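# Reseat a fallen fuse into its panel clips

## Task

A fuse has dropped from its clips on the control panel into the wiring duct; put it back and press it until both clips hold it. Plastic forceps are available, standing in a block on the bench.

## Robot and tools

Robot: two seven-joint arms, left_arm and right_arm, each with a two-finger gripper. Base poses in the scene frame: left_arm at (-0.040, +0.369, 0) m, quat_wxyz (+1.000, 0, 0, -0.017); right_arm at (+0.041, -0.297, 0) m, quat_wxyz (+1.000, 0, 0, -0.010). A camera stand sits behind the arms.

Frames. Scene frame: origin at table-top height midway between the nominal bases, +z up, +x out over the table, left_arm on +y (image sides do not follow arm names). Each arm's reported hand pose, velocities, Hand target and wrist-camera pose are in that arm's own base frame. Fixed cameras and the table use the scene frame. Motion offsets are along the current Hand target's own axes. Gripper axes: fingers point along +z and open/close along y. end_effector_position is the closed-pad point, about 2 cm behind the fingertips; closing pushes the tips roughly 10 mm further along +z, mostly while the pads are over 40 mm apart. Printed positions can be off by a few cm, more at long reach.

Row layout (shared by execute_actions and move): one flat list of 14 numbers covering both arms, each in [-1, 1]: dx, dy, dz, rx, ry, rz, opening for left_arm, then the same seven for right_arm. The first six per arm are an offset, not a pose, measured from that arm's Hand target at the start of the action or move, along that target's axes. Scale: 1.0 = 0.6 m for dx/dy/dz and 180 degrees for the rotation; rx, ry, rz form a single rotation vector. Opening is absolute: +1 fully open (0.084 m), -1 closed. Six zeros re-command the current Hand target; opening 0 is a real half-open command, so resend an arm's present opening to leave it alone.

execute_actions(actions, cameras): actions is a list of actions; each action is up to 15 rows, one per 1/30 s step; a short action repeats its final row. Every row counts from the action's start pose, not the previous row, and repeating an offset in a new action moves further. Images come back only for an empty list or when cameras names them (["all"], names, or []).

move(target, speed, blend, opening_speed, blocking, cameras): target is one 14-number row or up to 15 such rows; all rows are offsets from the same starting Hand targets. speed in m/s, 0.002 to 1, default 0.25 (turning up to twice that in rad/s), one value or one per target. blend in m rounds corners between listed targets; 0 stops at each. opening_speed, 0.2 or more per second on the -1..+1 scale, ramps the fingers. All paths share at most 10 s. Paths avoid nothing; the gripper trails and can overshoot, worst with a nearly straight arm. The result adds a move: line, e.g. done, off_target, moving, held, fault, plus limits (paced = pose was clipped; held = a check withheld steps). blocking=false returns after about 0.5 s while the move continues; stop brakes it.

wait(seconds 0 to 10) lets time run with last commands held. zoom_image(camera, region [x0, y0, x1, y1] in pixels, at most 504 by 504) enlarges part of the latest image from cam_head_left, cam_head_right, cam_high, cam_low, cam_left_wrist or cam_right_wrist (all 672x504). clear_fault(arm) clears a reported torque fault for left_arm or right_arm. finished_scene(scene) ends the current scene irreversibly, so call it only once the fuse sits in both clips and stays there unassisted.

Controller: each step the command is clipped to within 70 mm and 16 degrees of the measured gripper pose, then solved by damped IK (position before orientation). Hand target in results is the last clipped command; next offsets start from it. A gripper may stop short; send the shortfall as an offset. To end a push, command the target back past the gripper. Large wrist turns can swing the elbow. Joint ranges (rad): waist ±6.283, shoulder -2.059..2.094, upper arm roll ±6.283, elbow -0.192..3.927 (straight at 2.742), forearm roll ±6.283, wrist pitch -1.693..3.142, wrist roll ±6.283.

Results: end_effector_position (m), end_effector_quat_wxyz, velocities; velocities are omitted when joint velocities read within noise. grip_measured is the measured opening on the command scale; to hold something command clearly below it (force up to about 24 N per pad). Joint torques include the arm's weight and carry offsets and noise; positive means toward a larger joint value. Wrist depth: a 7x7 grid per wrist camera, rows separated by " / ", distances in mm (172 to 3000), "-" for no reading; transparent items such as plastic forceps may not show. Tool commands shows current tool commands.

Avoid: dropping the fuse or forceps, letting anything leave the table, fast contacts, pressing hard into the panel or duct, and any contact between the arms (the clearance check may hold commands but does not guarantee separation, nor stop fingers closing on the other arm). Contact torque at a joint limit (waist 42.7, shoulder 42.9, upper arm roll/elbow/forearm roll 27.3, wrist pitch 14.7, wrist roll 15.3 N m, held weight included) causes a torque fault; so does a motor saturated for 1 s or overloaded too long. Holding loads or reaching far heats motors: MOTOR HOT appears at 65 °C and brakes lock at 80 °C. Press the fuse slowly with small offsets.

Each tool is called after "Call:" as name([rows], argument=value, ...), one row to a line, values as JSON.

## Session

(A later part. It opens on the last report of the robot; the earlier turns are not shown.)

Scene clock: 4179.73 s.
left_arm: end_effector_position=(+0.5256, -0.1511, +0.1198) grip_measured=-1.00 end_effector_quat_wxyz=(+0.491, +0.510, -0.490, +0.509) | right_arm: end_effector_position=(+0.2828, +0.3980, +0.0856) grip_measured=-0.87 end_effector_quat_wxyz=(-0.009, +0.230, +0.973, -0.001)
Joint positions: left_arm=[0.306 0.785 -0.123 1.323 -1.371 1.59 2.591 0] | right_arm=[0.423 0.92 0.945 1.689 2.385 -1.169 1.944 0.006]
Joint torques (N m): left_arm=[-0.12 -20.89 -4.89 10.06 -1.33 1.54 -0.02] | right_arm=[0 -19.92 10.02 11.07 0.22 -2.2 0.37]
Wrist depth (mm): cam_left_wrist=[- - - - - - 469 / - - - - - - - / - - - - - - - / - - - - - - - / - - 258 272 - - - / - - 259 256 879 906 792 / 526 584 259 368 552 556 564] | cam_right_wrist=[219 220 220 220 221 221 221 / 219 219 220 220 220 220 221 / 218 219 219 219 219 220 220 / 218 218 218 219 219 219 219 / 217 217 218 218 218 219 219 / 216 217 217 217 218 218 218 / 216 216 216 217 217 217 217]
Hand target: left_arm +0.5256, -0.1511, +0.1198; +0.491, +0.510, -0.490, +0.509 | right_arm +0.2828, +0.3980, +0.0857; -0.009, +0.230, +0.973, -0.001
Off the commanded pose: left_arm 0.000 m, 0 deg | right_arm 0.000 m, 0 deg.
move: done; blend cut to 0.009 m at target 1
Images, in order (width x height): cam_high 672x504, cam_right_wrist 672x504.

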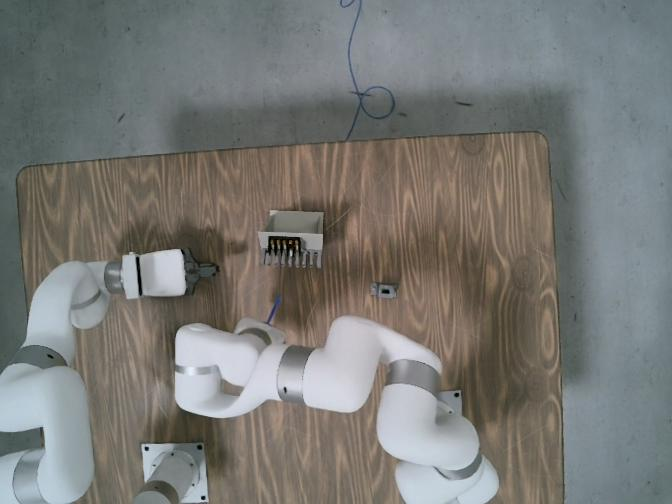

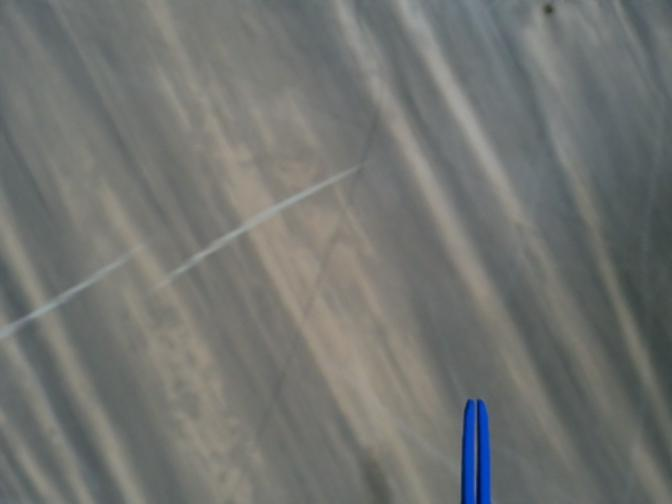

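Call:
move([
  [0,0,0,0,0,0,-1, 0,0,0.09,0,0,0,-0.85],
  [0,0,0,0,0,0,-1, 0,0,0.102,0,0,0,-0.85],
], speed=[0.1,0.03])

Call:
move([
  [0,0,0,0,0,0,-1, 0,0,0,0,0,0,-0.45],
], speed=0.03, opening_speed=0.4, cameras=["cam_right_wrist"])

Scene clock: 4190.77 s.
left_arm: end_effector_position=(+0.5256, -0.1511, +0.1198) grip_measured=-1.00 end_effector_quat_wxyz=(+0.491, +0.510, -0.490, +0.509) | right_arm: end_effector_position=(+0.2817, +0.3981, +0.0245) grip_measured=-0.87 end_effector_quat_wxyz=(-0.009, +0.230, +0.973, -0.001)
Joint positions: left_arm=[0.306 0.785 -0.123 1.323 -1.371 1.59 2.591 0] | right_arm=[0.452 0.997 0.882 1.651 2.325 -1.059 1.987 0.006]
Joint torques (N m): left_arm=[0.05 -21.32 -4.88 9.98 -1.3 1.5 0.18] | right_arm=[-0.03 -19.95 9.78 10.5 -0.19 -1.91 0.18]
Wrist depth (mm): cam_left_wrist=[- - - - - 386 408 / - - - - - - - / - - - - - - - / - - - - - - - / - - 259 271 - - - / - - 258 256 876 897 906 / 524 583 259 368 552 559 561] | cam_right_wrist=[- - - - - - - / - - - - - - - / - - - - - - - / - - - - - - - / - - - - - - - / - - - - - - - / - - - - - - -]
Hand target: left_arm +0.5256, -0.1511, +0.1198; +0.491, +0.510, -0.490, +0.509 | right_arm +0.2817, +0.3981, +0.0245; -0.009, +0.230, +0.973, -0.001
Off the commanded pose: left_arm 0.000 m, 0 deg | right_arm 0.000 m, 0 deg.
move: done

Scene clock: 4191.97 s.
left_arm: end_effector_position=(+0.5256, -0.1511, +0.1198) grip_measured=-1.00 end_effector_quat_wxyz=(+0.491, +0.510, -0.490, +0.509) | right_arm: end_effector_position=(+0.2817, +0.3981, +0.0245) grip_measured=-0.47 end_effector_quat_wxyz=(-0.009, +0.230, +0.973, -0.001)
Joint positions: left_arm=[0.306 0.785 -0.123 1.323 -1.371 1.59 2.591 0] | right_arm=[0.452 0.997 0.882 1.651 2.325 -1.059 1.987 0.024]
Joint torques (N m): left_arm=[-0.09 -21.52 -4.73 9.8 -1.18 1.46 0.16] | right_arm=[0.35 -19.93 9.73 10.55 -0.17 -1.92 0.29]
Wrist depth (mm): cam_left_wrist=[- - - - - 387 407 / - - - - - - - / - - - - - - - / - - - - - - - / - - 259 271 - - - / - - 258 256 878 899 909 / 527 585 259 369 551 557 561] | cam_right_wrist=[- - - - - - - / - - - - - - - / - - - - - - - / - - - - - - - / - - - - - - - / - - - - - - - / - - - - - - -]
Hand target: left_arm +0.5256, -0.1511, +0.1198; +0.491, +0.510, -0.490, +0.509 | right_arm +0.2817, +0.3981, +0.0245; -0.009, +0.230, +0.973, -0.001
Off the commanded pose: left_arm 0.000 m, 0 deg | right_arm 0.000 m, 0 deg.
move: done
Images, in order (width x height): cam_right_wrist 672x504.

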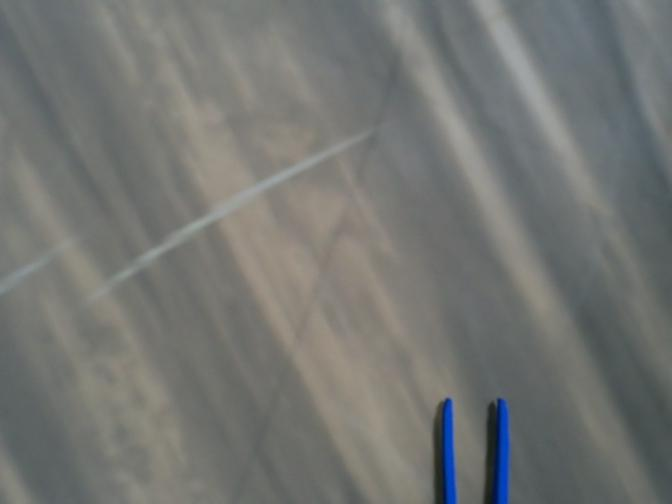

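Call:
move([
  [0,0,0,0,0,0,-1, -0.0333,0,0.0005,0,0,0,-0.45],
], speed=0.05)

Call:
move([
  [0,0,0,0,0,0,-1, 0,0,0,0,0,0,-0.85],
], speed=0.03, opening_speed=0.4, cameras=["cam_right_wrist"])

Call:
move([
  [0,0,0,0,0,0,-1, 0,0,-0.1,0,0,0,-0.85],
  [0,0,0,0,0,0,-1, 0,0,-0.25,0,0,0.44,-0.85],
], speed=0.25, blend=0.02)

Scene clock: 4199.17 s.
left_arm: end_effector_position=(+0.5256, -0.1511, +0.1198) grip_measured=-1.00 end_effector_quat_wxyz=(+0.491, +0.510, -0.490, +0.509) | right_arm: end_effector_position=(+0.2995, +0.3892, +0.0238) grip_measured=-0.47 end_effector_quat_wxyz=(-0.009, +0.230, +0.973, -0.001)
Joint positions: left_arm=[0.306 0.785 -0.123 1.323 -1.371 1.59 2.591 0] | right_arm=[0.42 1.01 0.882 1.673 2.321 -1.069 1.942 0.024]
Joint torques (N m): left_arm=[-0.04 -21.15 -4.86 9.86 -1.19 1.46 0.11] | right_arm=[-0.27 -20.37 9.99 11.08 -0.21 -2.19 -0.29]
Wrist depth (mm): cam_left_wrist=[- - - - - 399 391 / - - - - - - - / - - - - - - - / - - - - - - - / - - 259 271 - - - / - - 258 256 871 894 - / 526 584 259 368 551 557 -] | cam_right_wrist=[- - - - - - - / - - - - - - - / - - - - - - - / - - - - - - - / - - - - - - - / - - - - - - - / - - - - - - -]
Hand target: left_arm +0.5256, -0.1511, +0.1198; +0.491, +0.510, -0.490, +0.509 | right_arm +0.2996, +0.3892, +0.0238; -0.009, +0.230, +0.973, -0.001
Off the commanded pose: left_arm 0.000 m, 0 deg | right_arm 0.000 m, 0 deg.
move: done

Scene clock: 4200.37 s.
left_arm: end_effector_position=(+0.5256, -0.1511, +0.1198) grip_measured=-1.00 end_effector_quat_wxyz=(+0.491, +0.510, -0.490, +0.509) | right_arm: end_effector_position=(+0.2996, +0.3892, +0.0238) grip_measured=-0.87 end_effector_quat_wxyz=(-0.009, +0.230, +0.973, -0.001)
Joint positions: left_arm=[0.306 0.785 -0.123 1.323 -1.371 1.59 2.591 0] | right_arm=[0.419 1.01 0.882 1.673 2.321 -1.069 1.941 0.006]
Joint torques (N m): left_arm=[0.16 -21.28 -4.73 9.81 -1.17 1.57 0.18] | right_arm=[-0.44 -20.59 9.75 10.96 -0.19 -2.16 0.11]
Wrist depth (mm): cam_left_wrist=[- - - - - 399 403 / - - - - - - - / - - - - - - - / - - - - - - - / - - 259 271 - - - / - - 259 256 874 896 - / 524 583 259 368 551 555 -] | cam_right_wrist=[- - - - - - - / - - - - - - - / - - - - - - - / - - - - - - - / - - - - - - - / - - - - - - - / - - - - - - -]
Hand target: left_arm +0.5256, -0.1511, +0.1198; +0.491, +0.510, -0.490, +0.509 | right_arm +0.2996, +0.3892, +0.0238; -0.009, +0.230, +0.973, -0.001
Off the commanded pose: left_arm 0.000 m, 0 deg | right_arm 0.000 m, 0 deg.
move: done
Images, in order (width x height): cam_right_wrist 672x504.

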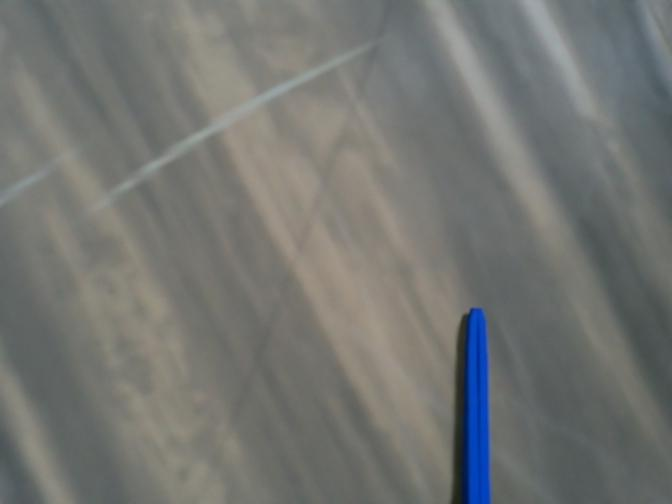

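Scene clock: 4203.87 s.
left_arm: end_effector_position=(+0.5256, -0.1511, +0.1198) grip_measured=-1.00 end_effector_quat_wxyz=(+0.491, +0.510, -0.490, +0.509) | right_arm: end_effector_position=(+0.3022, +0.3889, +0.1738) grip_measured=-0.87 end_effector_quat_wxyz=(-0.006, +0.798, +0.603, -0.007)
Joint positions: left_arm=[0.306 0.785 -0.123 1.323 -1.371 1.59 2.591 0] | right_arm=[0.527 0.751 0.702 1.875 2.683 -1.294 3.065 0.006]
Joint torques (N m): left_arm=[-0.3 -21.43 -4.83 9.92 -1.18 1.53 0.13] | right_arm=[0.25 -20.97 5.9 14.27 0.2 -2.14 0.51]
Wrist depth (mm): cam_left_wrist=[- - - - - - 240 / - - - - - - 239 / - - - - - - 273 / - - - - - - - / - - 259 272 - - - / - - 258 256 879 906 908 / 523 583 259 368 550 556 563] | cam_right_wrist=[307 307 306 307 307 307 307 / 307 306 306 306 306 307 306 / 306 306 306 306 306 307 306 / 306 306 306 305 306 306 306 / 306 306 306 305 306 305 306 / 305 305 306 305 306 305 305 / 305 305 305 305 305 305 305]
Hand target: left_arm +0.5256, -0.1511, +0.1198; +0.491, +0.510, -0.490, +0.509 | right_arm +0.3022, +0.3889, +0.1738; -0.006, +0.798, +0.603, -0.007
Off the commanded pose: left_arm 0.000 m, 0 deg | right_arm 0.000 m, 0 deg.
move: done

Call:
move([
  [0,0,0,0,0,0,-1, 0,0,0,0,0,0.44,-0.85],
], speed=0.5)

Call:
move([
  [0,0,0,0,0,0,-1, 0,0,0.04,0,0,0,-0.79],
], speed=0.1, opening_speed=0.2, cameras=["cam_right_wrist"])

Scene clock: 4213.00 s.
left_arm: end_effector_position=(+0.5256, -0.1511, +0.1198) grip_measured=-1.00 end_effector_quat_wxyz=(+0.491, +0.510, -0.490, +0.509) | right_arm: end_effector_position=(+0.3022, +0.3889, +0.1738) grip_measured=-0.87 end_effector_quat_wxyz=(+0.000, +0.999, -0.044, -0.009)
Joint positions: left_arm=[0.306 0.785 -0.123 1.323 -1.371 1.59 2.591 0] | right_arm=[0.692 0.689 0.382 1.892 2.906 -1.255 4.297 0.006]
Joint torques (N m): left_arm=[-0.16 -21.5 -4.91 9.89 -1.18 1.54 0.24] | right_arm=[0.34 -21.18 2.91 14.87 0.14 -1.76 0.33]
Wrist depth (mm): cam_left_wrist=[- - - - - - - / - - - - - - - / - - - - - - - / - - - - - - - / - - 259 272 - - - / - - 258 256 870 899 915 / 525 583 259 367 550 557 564] | cam_right_wrist=[301 302 303 304 301 302 302 / 302 303 303 304 305 306 306 / 302 303 304 304 305 306 306 / 302 303 304 304 305 306 306 / 302 303 304 305 305 306 307 / 302 303 304 305 305 306 307 / 302 303 304 305 306 307 306]
Hand target: left_arm +0.5256, -0.1511, +0.1198; +0.491, +0.510, -0.490, +0.509 | right_arm +0.3022, +0.3889, +0.1738; +0.000, +0.999, -0.044, -0.009
Off the commanded pose: left_arm 0.000 m, 0 deg | right_arm 0.000 m, 0 deg.
move: done

Scene clock: 4213.80 s.
left_arm: end_effector_position=(+0.5256, -0.1511, +0.1198) grip_measured=-1.00 end_effector_quat_wxyz=(+0.491, +0.510, -0.490, +0.509) | right_arm: end_effector_position=(+0.3018, +0.3890, +0.1499) grip_measured=-0.81 end_effector_quat_wxyz=(+0.000, +0.999, -0.044, -0.009)
Joint positions: left_arm=[0.306 0.785 -0.123 1.323 -1.371 1.59 2.591 0] | right_arm=[0.691 0.704 0.376 1.846 2.901 -1.196 4.304 0.008]
Joint torques (N m): left_arm=[-0.07 -21.41 -4.79 9.94 -1.44 1.53 0.1] | right_arm=[0.27 -21.08 2.81 14.74 -0.35 -1.86 0.29]
Wrist depth (mm): cam_left_wrist=[- - - - - - - / - - - - - - - / - - - - - - - / - - - - - - - / - - 259 272 - - - / - - 258 256 872 906 245 / 523 583 259 367 550 557 564] | cam_right_wrist=[278 278 279 280 280 281 282 / 278 279 279 280 280 282 282 / 278 279 279 280 281 281 282 / 278 279 279 280 281 282 282 / 278 279 280 280 281 282 283 / 279 279 280 281 281 282 283 / 278 279 280 281 281 282 282]
Hand target: left_arm +0.5256, -0.1511, +0.1198; +0.491, +0.510, -0.490, +0.509 | right_arm +0.3018, +0.3890, +0.1498; +0.000, +0.999, -0.044, -0.009
Off the commanded pose: left_arm 0.000 m, 0 deg | right_arm 0.000 m, 0 deg.
move: done
Images, in order (width x height): cam_right_wrist 672x504.

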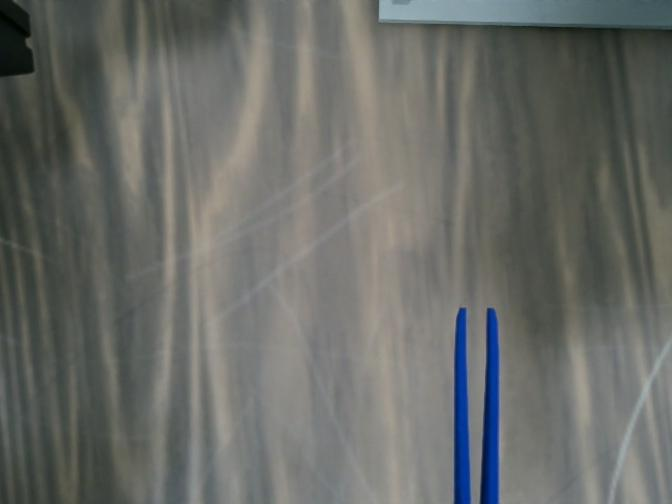

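Call:
move([
  [0,0,0,0,0,0,-1, 0,0,0.19,0,0,0,-0.79],
  [0,0,0,0,0,0,-1, 0,0,0.19,0,0,0,-0.767],
], speed=0.15, opening_speed=0.2, cameras=["cam_right_wrist"])

Scene clock: 4237.43 s.
left_arm: end_effector_position=(+0.5256, -0.1511, +0.1198) grip_measured=-1.00 end_effector_quat_wxyz=(+0.491, +0.510, -0.490, +0.509) | right_arm: end_effector_position=(+0.2998, +0.3892, +0.0358) grip_measured=-0.79 end_effector_quat_wxyz=(+0.000, +0.999, -0.044, -0.009)
Joint positions: left_arm=[0.306 0.785 -0.123 1.323 -1.371 1.59 2.591 0] | right_arm=[0.713 0.836 0.335 1.733 2.857 -0.954 4.342 0.009]
Joint torques (N m): left_arm=[-0.02 -21.44 -4.9 10.01 -1.15 1.58 0.1] | right_arm=[0.3 -21.42 3.09 14.01 -0.37 -1.8 0.28]
Wrist depth (mm): cam_left_wrist=[- - - - - - 182 / - - - - - - - / - - - - - - - / - - - - - - - / - - 258 271 - - - / - - 258 256 877 895 - / 524 581 259 368 553 558 558] | cam_right_wrist=[- - - - - - - / - - - - - - - / - - - - - - - / - - - - - - - / - - - - - - - / - - - - - - - / - - - - - - -]
Hand target: left_arm +0.5256, -0.1511, +0.1198; +0.491, +0.510, -0.490, +0.509 | right_arm +0.2998, +0.3892, +0.0358; +0.000, +0.999, -0.044, -0.009
Off the commanded pose: left_arm 0.000 m, 0 deg | right_arm 0.000 m, 0 deg.
move: done
Images, in order (width x height): cam_right_wrist 672x504.

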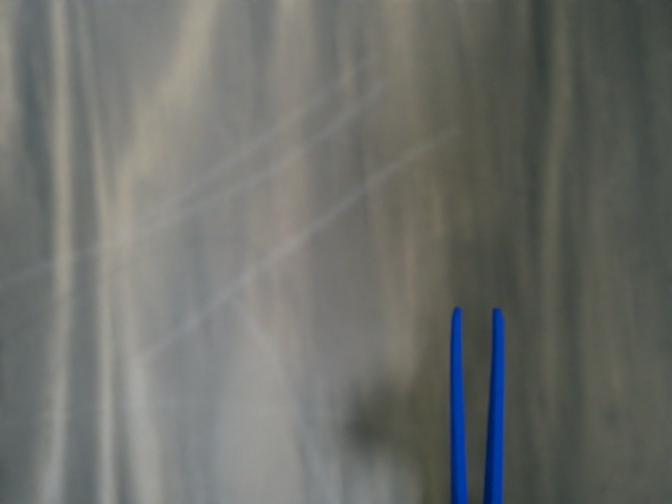

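Call:
move([
  [0,0,0,0,0,0,-1, 0,0,-0.2,0,0,0,-0.775],
  [0,0,0,0,0,0,-1, 0.1248,0.0923,-0.2737,0,0,0,-0.775],
], speed=0.1, blend=0.02, cameras=["cam_right_wrist","cam_left_wrist"])

Call:
zoom_image(camera="cam_right_wrist", region=[350, 80, 550, 280])

Scene clock: 4252.30 s.
left_arm: end_effector_position=(+0.5256, -0.1511, +0.1198) grip_measured=-1.00 end_effector_quat_wxyz=(+0.491, +0.510, -0.490, +0.509) | right_arm: end_effector_position=(+0.3724, +0.3272, +0.1987) grip_measured=-0.80 end_effector_quat_wxyz=(+0.000, +0.999, -0.044, -0.009)
Joint positions: left_arm=[0.306 0.785 -0.123 1.323 -1.371 1.59 2.591 0] | right_arm=[0.518 0.696 0.376 1.977 2.911 -1.333 4.099 0.009]
Joint torques (N m): left_arm=[-0.24 -21.17 -4.79 9.81 -1.3 1.53 0.14] | right_arm=[-0.38 -21.08 2.46 15.43 -0.33 -2.1 0.09]
Wrist depth (mm): cam_left_wrist=[- - - - - 261 - / - - - - - 264 - / - - - - - 289 - / - - - - - 296 - / - - 258 271 - - - / - - 258 256 871 894 913 / 526 582 259 368 552 557 566] | cam_right_wrist=[- - - - - - - / 327 - - - - - 180 / 326 327 - 188 174 206 196 / 327 - 184 328 330 183 187 / 327 328 328 329 331 331 331 / 327 328 329 330 331 331 332 / 327 328 329 330 331 331 333]
Hand target: left_arm +0.5256, -0.1511, +0.1198; +0.491, +0.510, -0.490, +0.509 | right_arm +0.3724, +0.3272, +0.1987; +0.000, +0.999, -0.044, -0.009
Off the commanded pose: left_arm 0.000 m, 0 deg | right_arm 0.000 m, 0 deg.
move: done
Images, in order (width x height): cam_left_wrist 672x504, cam_right_wrist 672x504.

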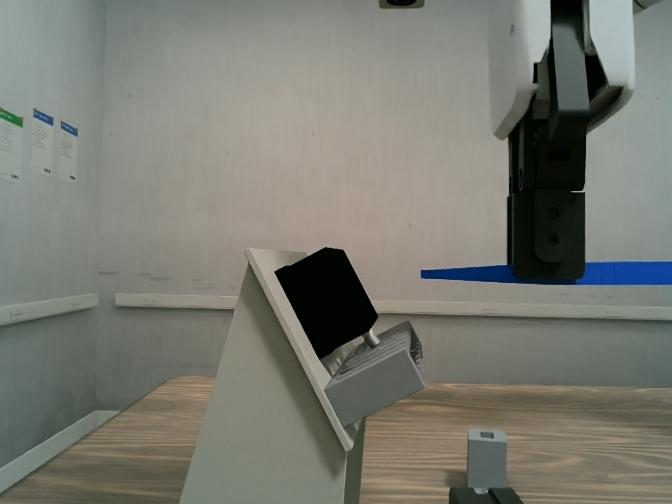

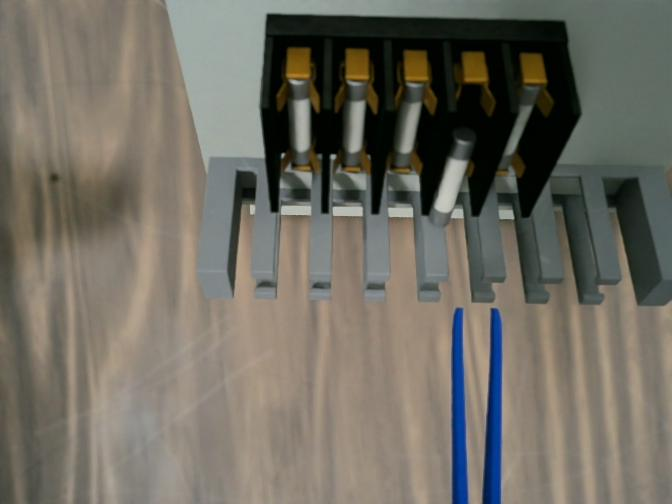

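Scaled by 2.520 from the camera's 672x504 image, which has a finer 960x720 frame.

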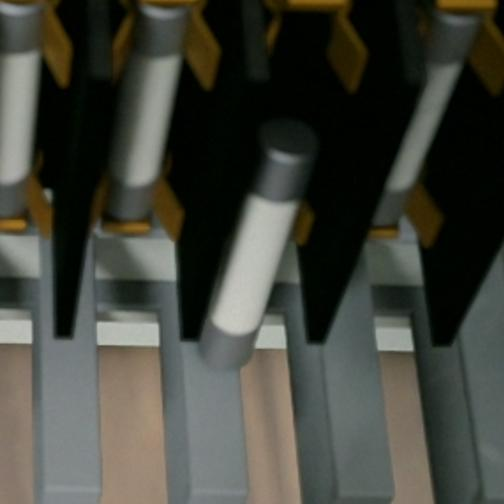

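Call:
zoom_image(camera="cam_left_wrist", region=[330, 240, 450, 380])

Scaled by 3.600 from the camera's 672x504 image, which has a finer 960x720 frame.

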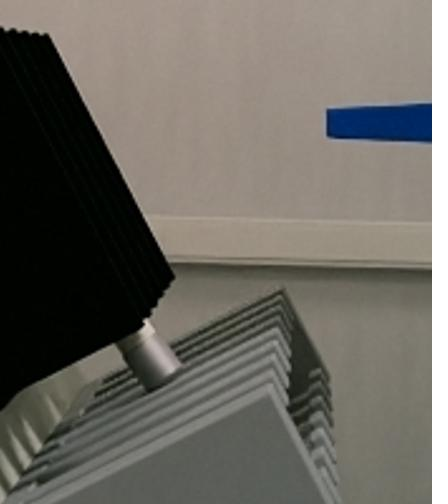

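Call:
move([
  [0,0,0,0,0,0,-1, 0,0,0.0368,0,0,0,-0.773],
  [0,0,0,0,0,0,-1, 0.035,0,0.0368,0,0,0,-0.773],
], speed=0.05, cameras=["cam_right_wrist","cam_left_wrist"])

Call:
zoom_image(camera="cam_right_wrist", region=[400, 100, 560, 340])

Call:
zoom_image(camera="cam_left_wrist", region=[330, 240, 450, 380])

Scene clock: 4283.83 s.
left_arm: end_effector_position=(+0.5256, -0.1511, +0.1198) grip_measured=-1.00 end_effector_quat_wxyz=(+0.491, +0.510, -0.490, +0.509) | right_arm: end_effector_position=(+0.3929, +0.3254, +0.1762) grip_measured=-0.79 end_effector_quat_wxyz=(+0.000, +0.999, -0.044, -0.009)
Joint positions: left_arm=[0.306 0.785 -0.123 1.323 -1.371 1.59 2.591 0] | right_arm=[0.508 0.774 0.366 2.043 2.895 -1.322 4.07 0.009]
Joint torques (N m): left_arm=[-0.39 -21.48 -4.67 10 -1.15 1.37 0.05] | right_arm=[0.48 -22.12 2.52 15.23 -0.25 -2.18 -0.05]
Wrist depth (mm): cam_left_wrist=[- - - - 264 261 - / - - - - 263 260 - / - - - - - - - / - - - 321 - - - / - - 258 271 - - - / - - 258 256 871 895 915 / 525 584 259 368 551 557 565] | cam_right_wrist=[303 305 305 306 307 308 309 / - - - - - - - / - - - - - - - / 305 - - - - - 179 / 304 - - - - - 179 / 304 305 306 307 308 309 309 / 305 306 306 307 308 309 310]
Hand target: left_arm +0.5256, -0.1511, +0.1198; +0.491, +0.510, -0.490, +0.509 | right_arm +0.3930, +0.3254, +0.1762; +0.000, +0.999, -0.044, -0.009
Off the commanded pose: left_arm 0.000 m, 0 deg | right_arm 0.000 m, 0 deg.
move: done
Images, in order (width x height): cam_left_wrist 672x504, cam_right_wrist 672x504.

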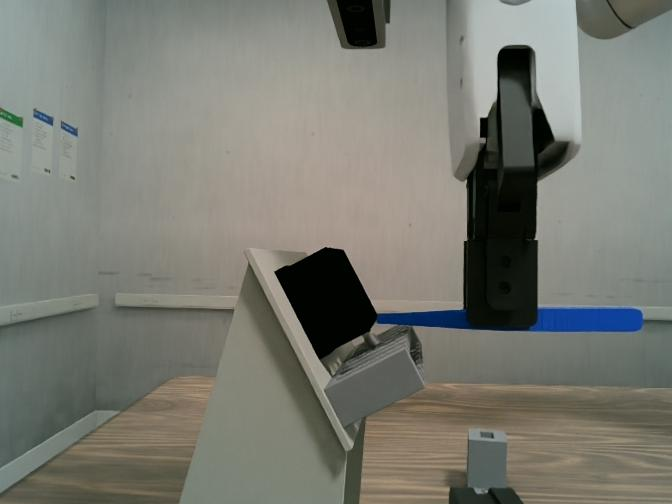

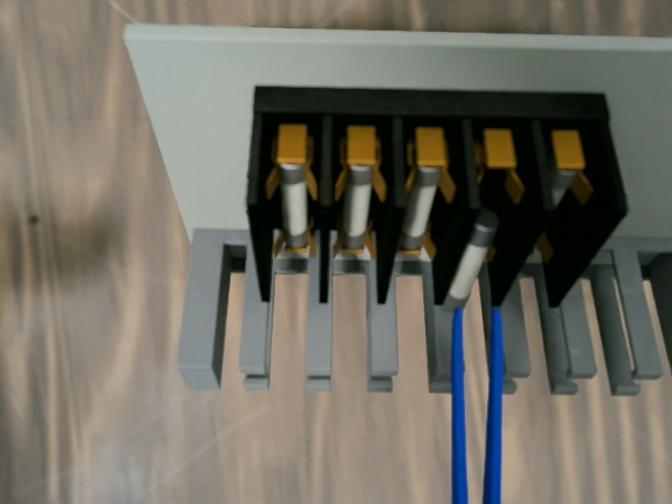

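Scaled by 2.100 from the camera's 672x504 image, which has a finer 960x720 frame.

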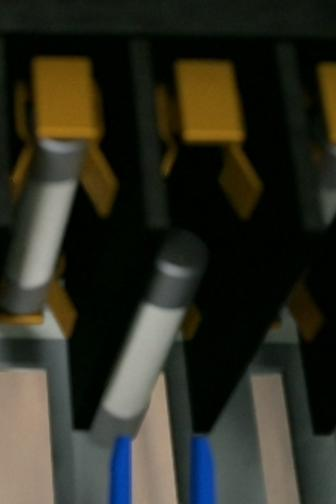

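Scaled by 3.600 from the camera's 672x504 image, which has a finer 960x720 frame.

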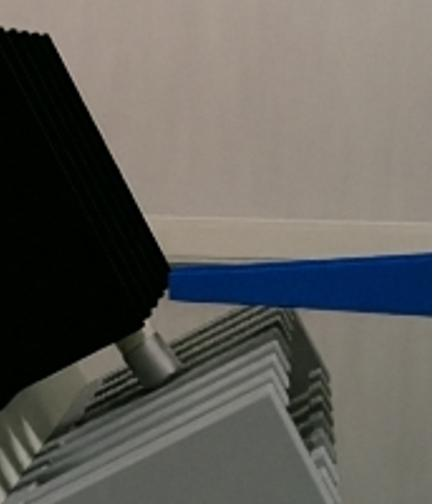

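Call:
move([
  [0,0,0,0,0,0,-1, 0.002,-0.0017,-0.0015,0,0,0,-0.773],
  [0,0,0,0,0,0,-1, 0.0133,-0.0017,-0.0019,0,0,0,-0.773],
], speed=0.03, cameras=["cam_right_wrist","cam_left_wrist"])

Call:
zoom_image(camera="cam_right_wrist", region=[400, 180, 560, 420])

Call:
zoom_image(camera="cam_left_wrist", region=[330, 240, 450, 380])

Scene clock: 4296.83 s.
left_arm: end_effector_position=(+0.5256, -0.1511, +0.1198) grip_measured=-1.00 end_effector_quat_wxyz=(+0.491, +0.510, -0.490, +0.509) | right_arm: end_effector_position=(+0.4010, +0.3257, +0.1772) grip_measured=-0.79 end_effector_quat_wxyz=(+0.000, +0.999, -0.044, -0.009)
Joint positions: left_arm=[0.306 0.785 -0.123 1.323 -1.371 1.59 2.591 0] | right_arm=[0.51 0.808 0.364 2.105 2.889 -1.349 4.056 0.009]
Joint torques (N m): left_arm=[-0.3 -21.44 -4.85 9.85 -1.22 1.49 0.22] | right_arm=[0.1 -22.74 2.26 15.48 -0.43 -2.01 0.05]
Wrist depth (mm): cam_left_wrist=[- - - - 265 260 532 / - - - - 266 263 - / - - - - 326 - - / - - - 296 - - - / - - 259 271 - - - / - - 258 255 877 904 916 / 526 581 259 368 551 557 562] | cam_right_wrist=[305 305 306 307 308 309 310 / - - - 303 304 305 310 / - - - - - - - / - - - - - - - / 305 - - - - - 182 / 305 307 - - - 310 310 / 306 307 307 308 309 309 311]
Hand target: left_arm +0.5256, -0.1511, +0.1198; +0.491, +0.510, -0.490, +0.509 | right_arm +0.4010, +0.3257, +0.1772; +0.000, +0.999, -0.044, -0.009
Off the commanded pose: left_arm 0.000 m, 0 deg | right_arm 0.000 m, 0 deg.
move: done
Images, in order (width x height): cam_left_wrist 672x504, cam_right_wrist 672x504.

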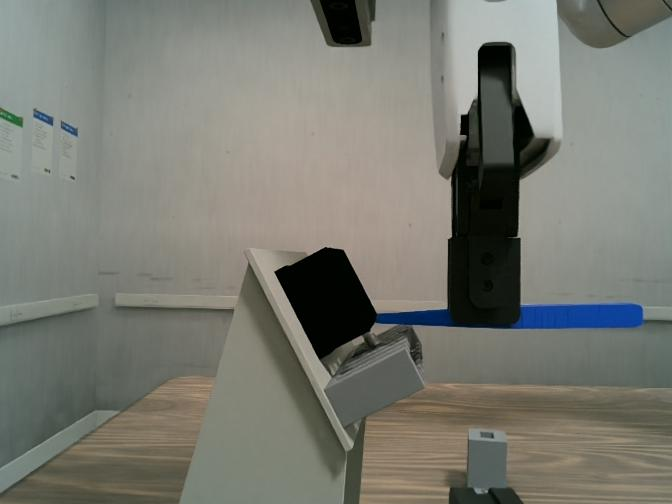

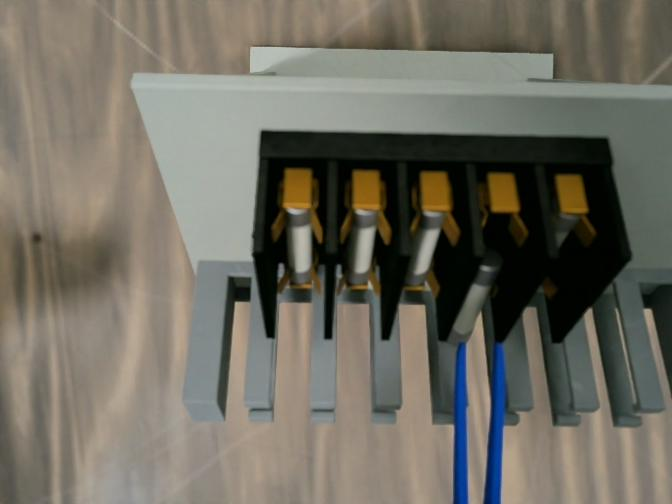

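Scaled by 2.100 from the camera's 672x504 image, which has a finer 960x720 frame.

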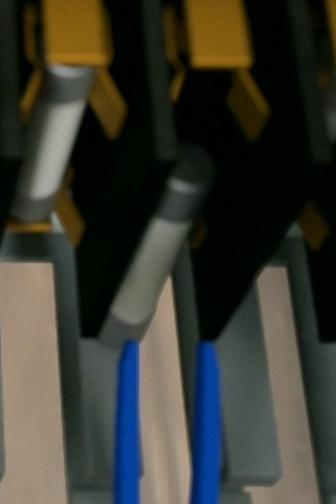

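Scaled by 3.600 from the camera's 672x504 image, which has a finer 960x720 frame.

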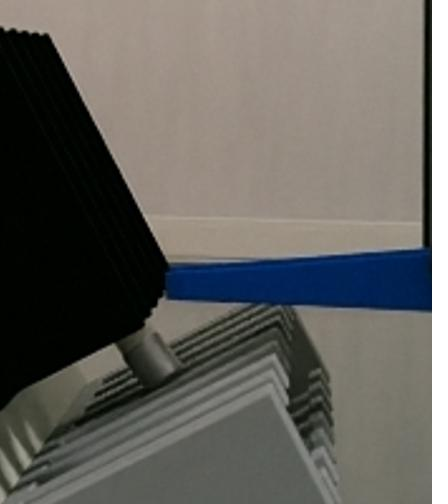

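Call:
zoom_image(camera="cam_right_wrist", region=[425, 300, 525, 400])

Scaled by 5.040 from the camera's 672x504 image, which has a finer 960x720 frame.

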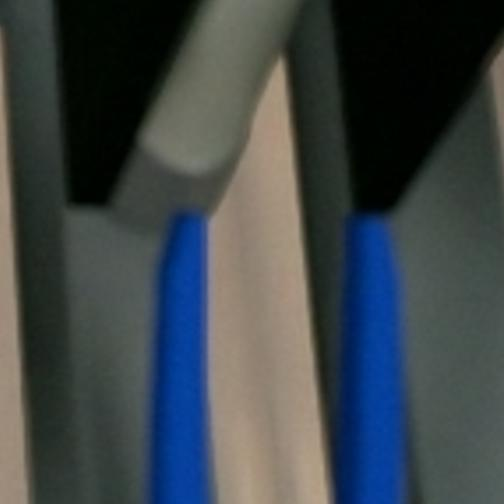

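Call:
move([
  [0,0,0,0,0,0,-1, -0.005,0,0,0,0,0,-0.775],
  [0,0,0,0,0,0,-1, -0.005,-0.0026,0,0,0,0,-0.775],
  [0,0,0,0,0,0,-1, 0.007,-0.0026,0,0,0,0,-0.775],
], speed=0.03, cameras=["cam_right_wrist","cam_left_wrist"])

Call:
zoom_image(camera="cam_right_wrist", region=[425, 240, 545, 400])

Call:
zoom_image(camera="cam_left_wrist", region=[330, 240, 450, 380])

Scene clock: 4363.37 s.
left_arm: end_effector_position=(+0.5256, -0.1511, +0.1198) grip_measured=-1.00 end_effector_quat_wxyz=(+0.491, +0.510, -0.490, +0.509) | right_arm: end_effector_position=(+0.4053, +0.3269, +0.1772) grip_measured=-0.80 end_effector_quat_wxyz=(+0.000, +0.999, -0.044, -0.009)
Joint positions: left_arm=[0.306 0.785 -0.123 1.323 -1.371 1.59 2.591 0] | right_arm=[0.514 0.832 0.363 2.145 2.884 -1.366 4.05 0.009]
Joint torques (N m): left_arm=[-0.26 -21.54 -4.84 9.94 -0.96 1.43 0.17] | right_arm=[0.48 -22.26 2.39 15.19 -0.32 -2.18 0.06]
Wrist depth (mm): cam_left_wrist=[- - - - 262 260 517 / - - - - 261 258 - / - - - - - - - / - - - 296 298 - - / - - 259 271 366 - - / - - 258 256 874 902 914 / 525 583 259 368 549 557 566] | cam_right_wrist=[304 306 306 307 308 309 310 / 305 306 302 303 304 305 310 / - - - - - - - / 305 - - - - - - / 305 - - - - - 174 / 305 - - 180 - - 310 / 305 306 307 308 309 310 310]
Hand target: left_arm +0.5256, -0.1511, +0.1198; +0.491, +0.510, -0.490, +0.509 | right_arm +0.4053, +0.3269, +0.1772; +0.000, +0.999, -0.044, -0.009
Off the commanded pose: left_arm 0.000 m, 0 deg | right_arm 0.000 m, 0 deg.
move: done
Images, in order (width x height): cam_left_wrist 672x504, cam_right_wrist 672x504.

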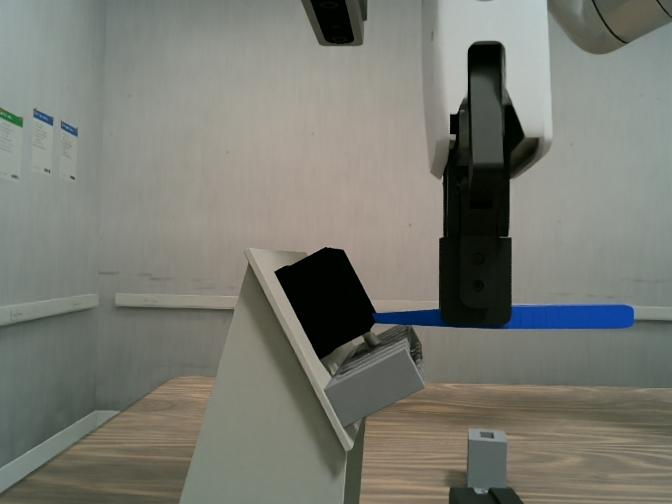

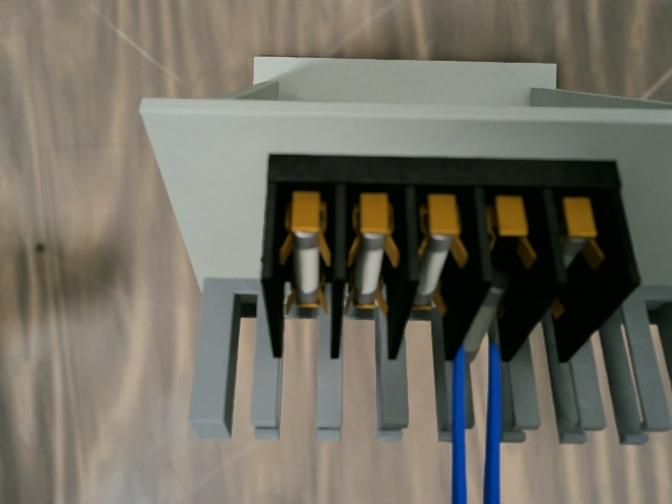

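Scaled by 3.150 from the camera's 672x504 image, which has a finer 960x720 frame.

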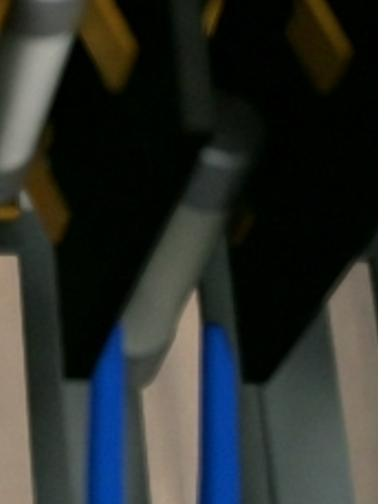

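Scaled by 3.600 from the camera's 672x504 image, which has a finer 960x720 frame.

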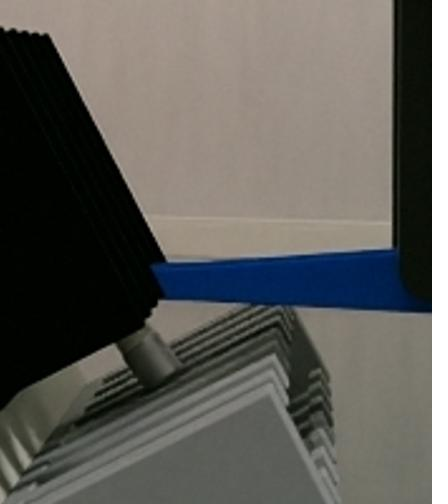

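Call:
move([
  [0,0,0,0,0,0,-1, 0.0083,0.0004,0,0,0,0,-0.773],
], speed=0.03, cameras=["cam_right_wrist","cam_left_wrist"])

Call:
zoom_image(camera="cam_right_wrist", region=[425, 260, 545, 420])

Call:
zoom_image(camera="cam_left_wrist", region=[330, 240, 450, 380])

Scene clock: 4384.23 s.
left_arm: end_effector_position=(+0.5256, -0.1511, +0.1198) grip_measured=-1.00 end_effector_quat_wxyz=(+0.491, +0.510, -0.490, +0.509) | right_arm: end_effector_position=(+0.4103, +0.3262, +0.1771) grip_measured=-0.79 end_effector_quat_wxyz=(+0.000, +0.999, -0.044, -0.009)
Joint positions: left_arm=[0.306 0.785 -0.123 1.323 -1.371 1.59 2.591 0] | right_arm=[0.514 0.853 0.362 2.182 2.88 -1.381 4.041 0.009]
Joint torques (N m): left_arm=[-0.11 -21.41 -4.7 9.94 -1.11 1.43 0.02] | right_arm=[0.2 -22.75 2.44 15.36 -0.33 -2.28 -0.06]
Wrist depth (mm): cam_left_wrist=[- - - - 266 259 518 / - - - - 262 - - / - - - - 279 - - / - - - 273 298 - - / - - 259 271 367 - - / - - 258 255 877 902 918 / 525 581 259 367 551 556 562] | cam_right_wrist=[305 306 306 307 308 309 309 / 305 305 303 303 304 305 310 / - - - - - - - / - - - - - - - / 305 - - - - - 174 / 305 - - - - - 311 / 306 306 307 308 309 310 310]
Hand target: left_arm +0.5256, -0.1511, +0.1198; +0.491, +0.510, -0.490, +0.509 | right_arm +0.4103, +0.3262, +0.1771; +0.000, +0.999, -0.044, -0.009
Off the commanded pose: left_arm 0.000 m, 0 deg | right_arm 0.000 m, 0 deg.
move: done
Images, in order (width x height): cam_left_wrist 672x504, cam_right_wrist 672x504.

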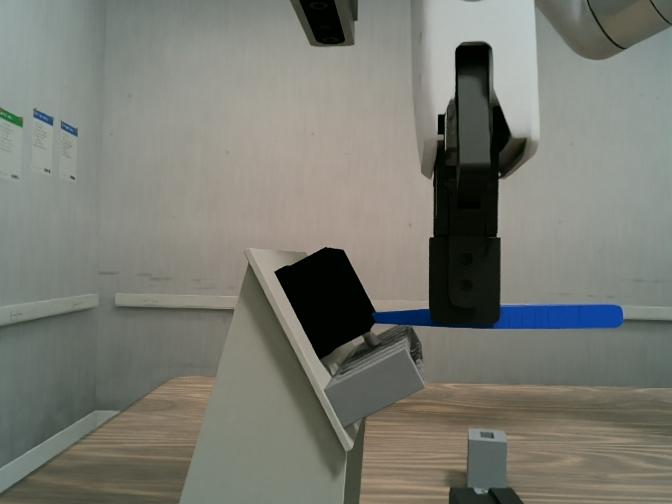

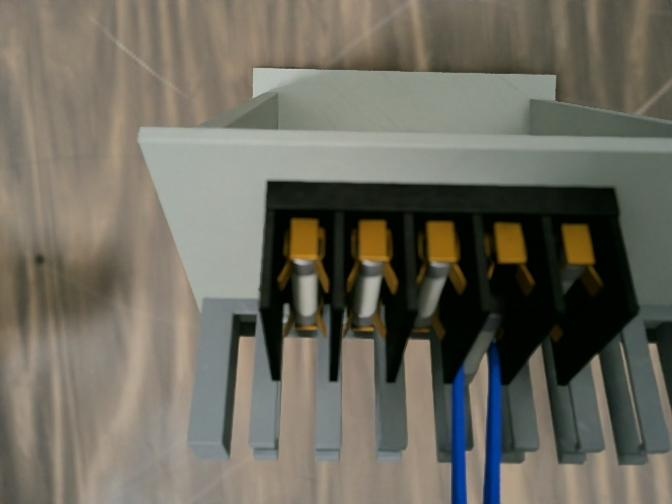

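Scaled by 3.150 from the camera's 672x504 image, which has a finer 960x720 frame.

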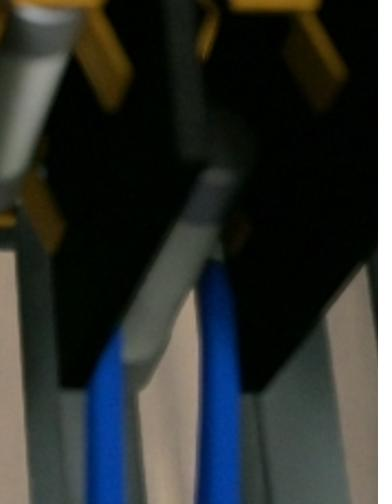

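Scaled by 3.600 from the camera's 672x504 image, which has a finer 960x720 frame.

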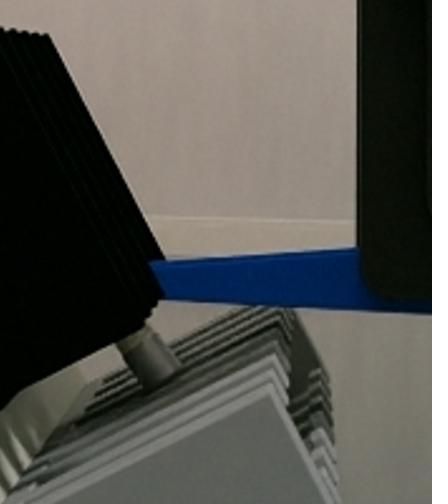

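Call:
move([
  [0,0,0,0,0,0,-1, 0.005,0,0,0,0,0,-0.773],
], speed=0.02, cameras=["cam_right_wrist","cam_left_wrist"])

Call:
zoom_image(camera="cam_right_wrist", region=[425, 260, 545, 420])

Scene clock: 4391.50 s.
left_arm: end_effector_position=(+0.5256, -0.1511, +0.1198) grip_measured=-1.00 end_effector_quat_wxyz=(+0.491, +0.510, -0.490, +0.509) | right_arm: end_effector_position=(+0.4133, +0.3259, +0.1770) grip_measured=-0.79 end_effector_quat_wxyz=(+0.000, +0.999, -0.044, -0.009)
Joint positions: left_arm=[0.306 0.785 -0.123 1.323 -1.371 1.59 2.591 0] | right_arm=[0.514 0.866 0.361 2.206 2.878 -1.391 4.035 0.009]
Joint torques (N m): left_arm=[-0.1 -21.52 -4.85 9.84 -1.08 1.38 0.06] | right_arm=[0.14 -23.04 2.27 15.25 -0.44 -1.92 -0.2]
Wrist depth (mm): cam_left_wrist=[- - - - 264 259 514 / - - - - 263 - - / - - - - 281 - - / - - - 273 291 - - / - - 259 272 366 - - / - - 258 255 879 899 918 / 525 583 259 368 549 556 564] | cam_right_wrist=[304 305 306 307 308 309 309 / 305 305 303 303 304 305 309 / - - - - - - - / - - - - - - - / 305 - - - - - 175 / 305 - - - - - 310 / 306 306 307 308 - 309 310]
Hand target: left_arm +0.5256, -0.1511, +0.1198; +0.491, +0.510, -0.490, +0.509 | right_arm +0.4133, +0.3259, +0.1770; +0.000, +0.999, -0.044, -0.009
Off the commanded pose: left_arm 0.000 m, 0 deg | right_arm 0.000 m, 0 deg.
move: done
Images, in order (width x height): cam_left_wrist 672x504, cam_right_wrist 672x504.

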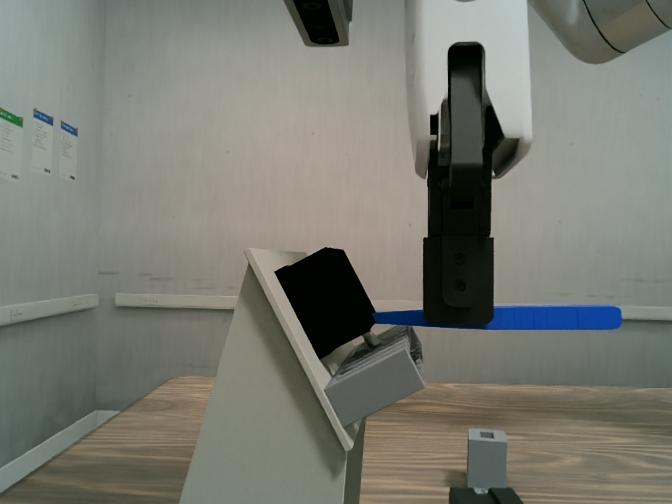

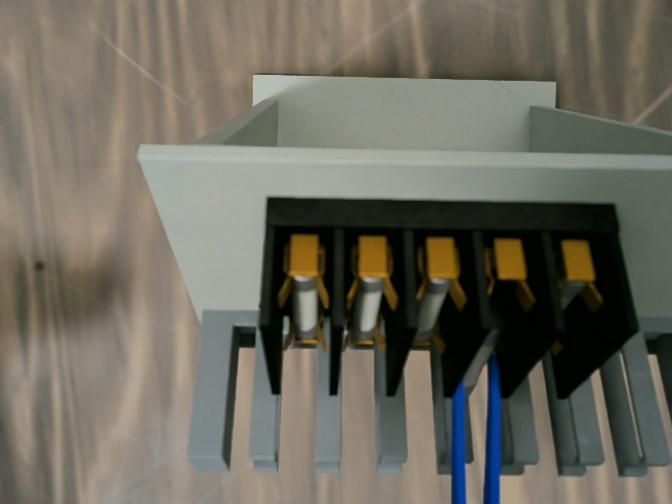

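Scaled by 3.150 from the camera's 672x504 image, which has a finer 960x720 frame.

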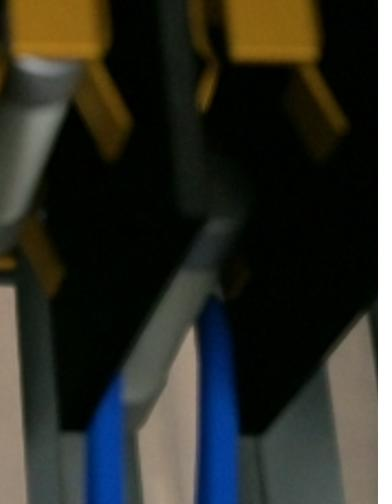

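Call:
move([
  [0,0,0,0,0,0,-1, -0.002,0,-0.0033,0,0,0,-0.773],
  [0,0,0,0,0,0,-1, 0.0035,0,-0.0033,0,0,0,-0.773],
], speed=0.02, cameras=["cam_right_wrist","cam_left_wrist"])

Call:
zoom_image(camera="cam_right_wrist", region=[425, 260, 545, 420])

Call:
zoom_image(camera="cam_left_wrist", region=[330, 240, 450, 380])

Scene clock: 4408.60 s.
left_arm: end_effector_position=(+0.5256, -0.1511, +0.1198) grip_measured=-1.00 end_effector_quat_wxyz=(+0.491, +0.510, -0.490, +0.509) | right_arm: end_effector_position=(+0.4154, +0.3257, +0.1790) grip_measured=-0.79 end_effector_quat_wxyz=(+0.000, +0.999, -0.044, -0.009)
Joint positions: left_arm=[0.306 0.785 -0.123 1.323 -1.371 1.59 2.591 0] | right_arm=[0.515 0.877 0.361 2.23 2.876 -1.405 4.03 0.009]
Joint torques (N m): left_arm=[-0.27 -21.34 -4.75 9.92 -1.12 1.38 0.16] | right_arm=[0.45 -22.71 2.21 15.16 -0.47 -2.11 0.02]
Wrist depth (mm): cam_left_wrist=[- - - - 264 261 513 / - - - - 262 - - / - - - - 275 - - / - - - 321 - - - / - - 258 271 - - - / - - 258 256 874 902 920 / 525 580 259 368 552 558 564] | cam_right_wrist=[307 307 308 309 310 310 311 / 307 308 308 305 306 306 311 / - - - - 306 300 204 / - - - - - - - / 307 - - - - - 174 / 307 - - - - - 184 / 307 309 309 310 - 311 312]
Hand target: left_arm +0.5256, -0.1511, +0.1198; +0.491, +0.510, -0.490, +0.509 | right_arm +0.4154, +0.3257, +0.1790; +0.000, +0.999, -0.044, -0.009
Off the commanded pose: left_arm 0.000 m, 0 deg | right_arm 0.000 m, 0 deg.
move: done
Images, in order (width x height): cam_left_wrist 672x504, cam_right_wrist 672x504.

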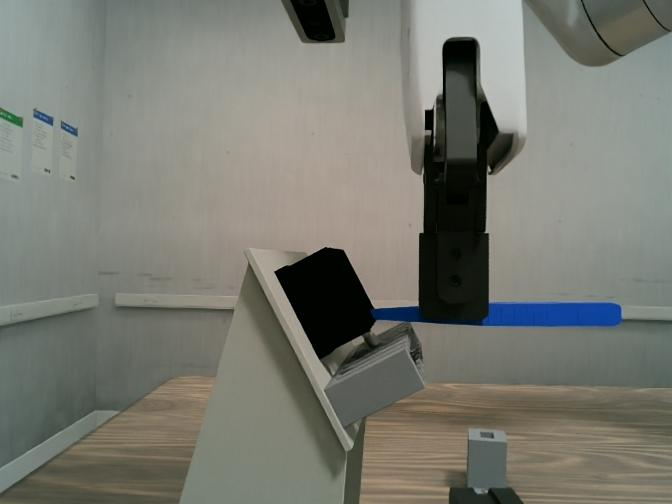

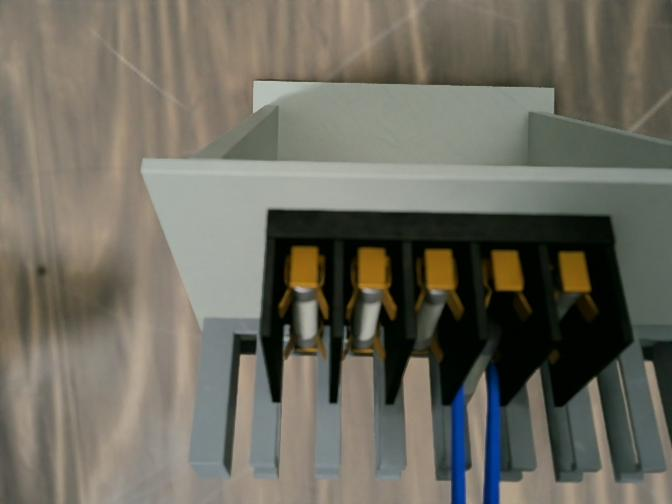

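Scaled by 3.150 from the camera's 672x504 image, which has a finer 960x720 frame.

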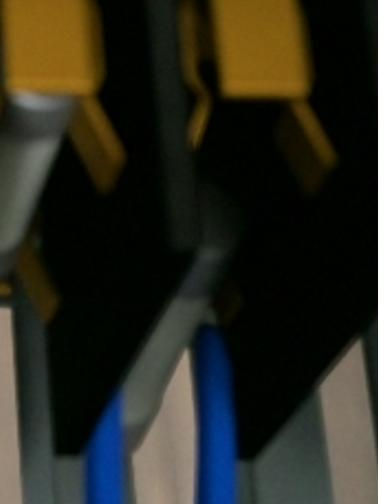

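Scaled by 3.600 from the camera's 672x504 image, which has a finer 960x720 frame.

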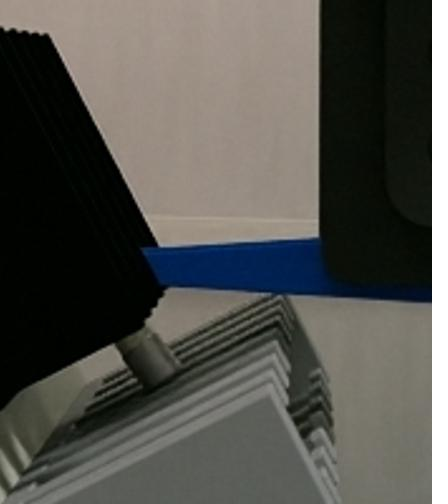

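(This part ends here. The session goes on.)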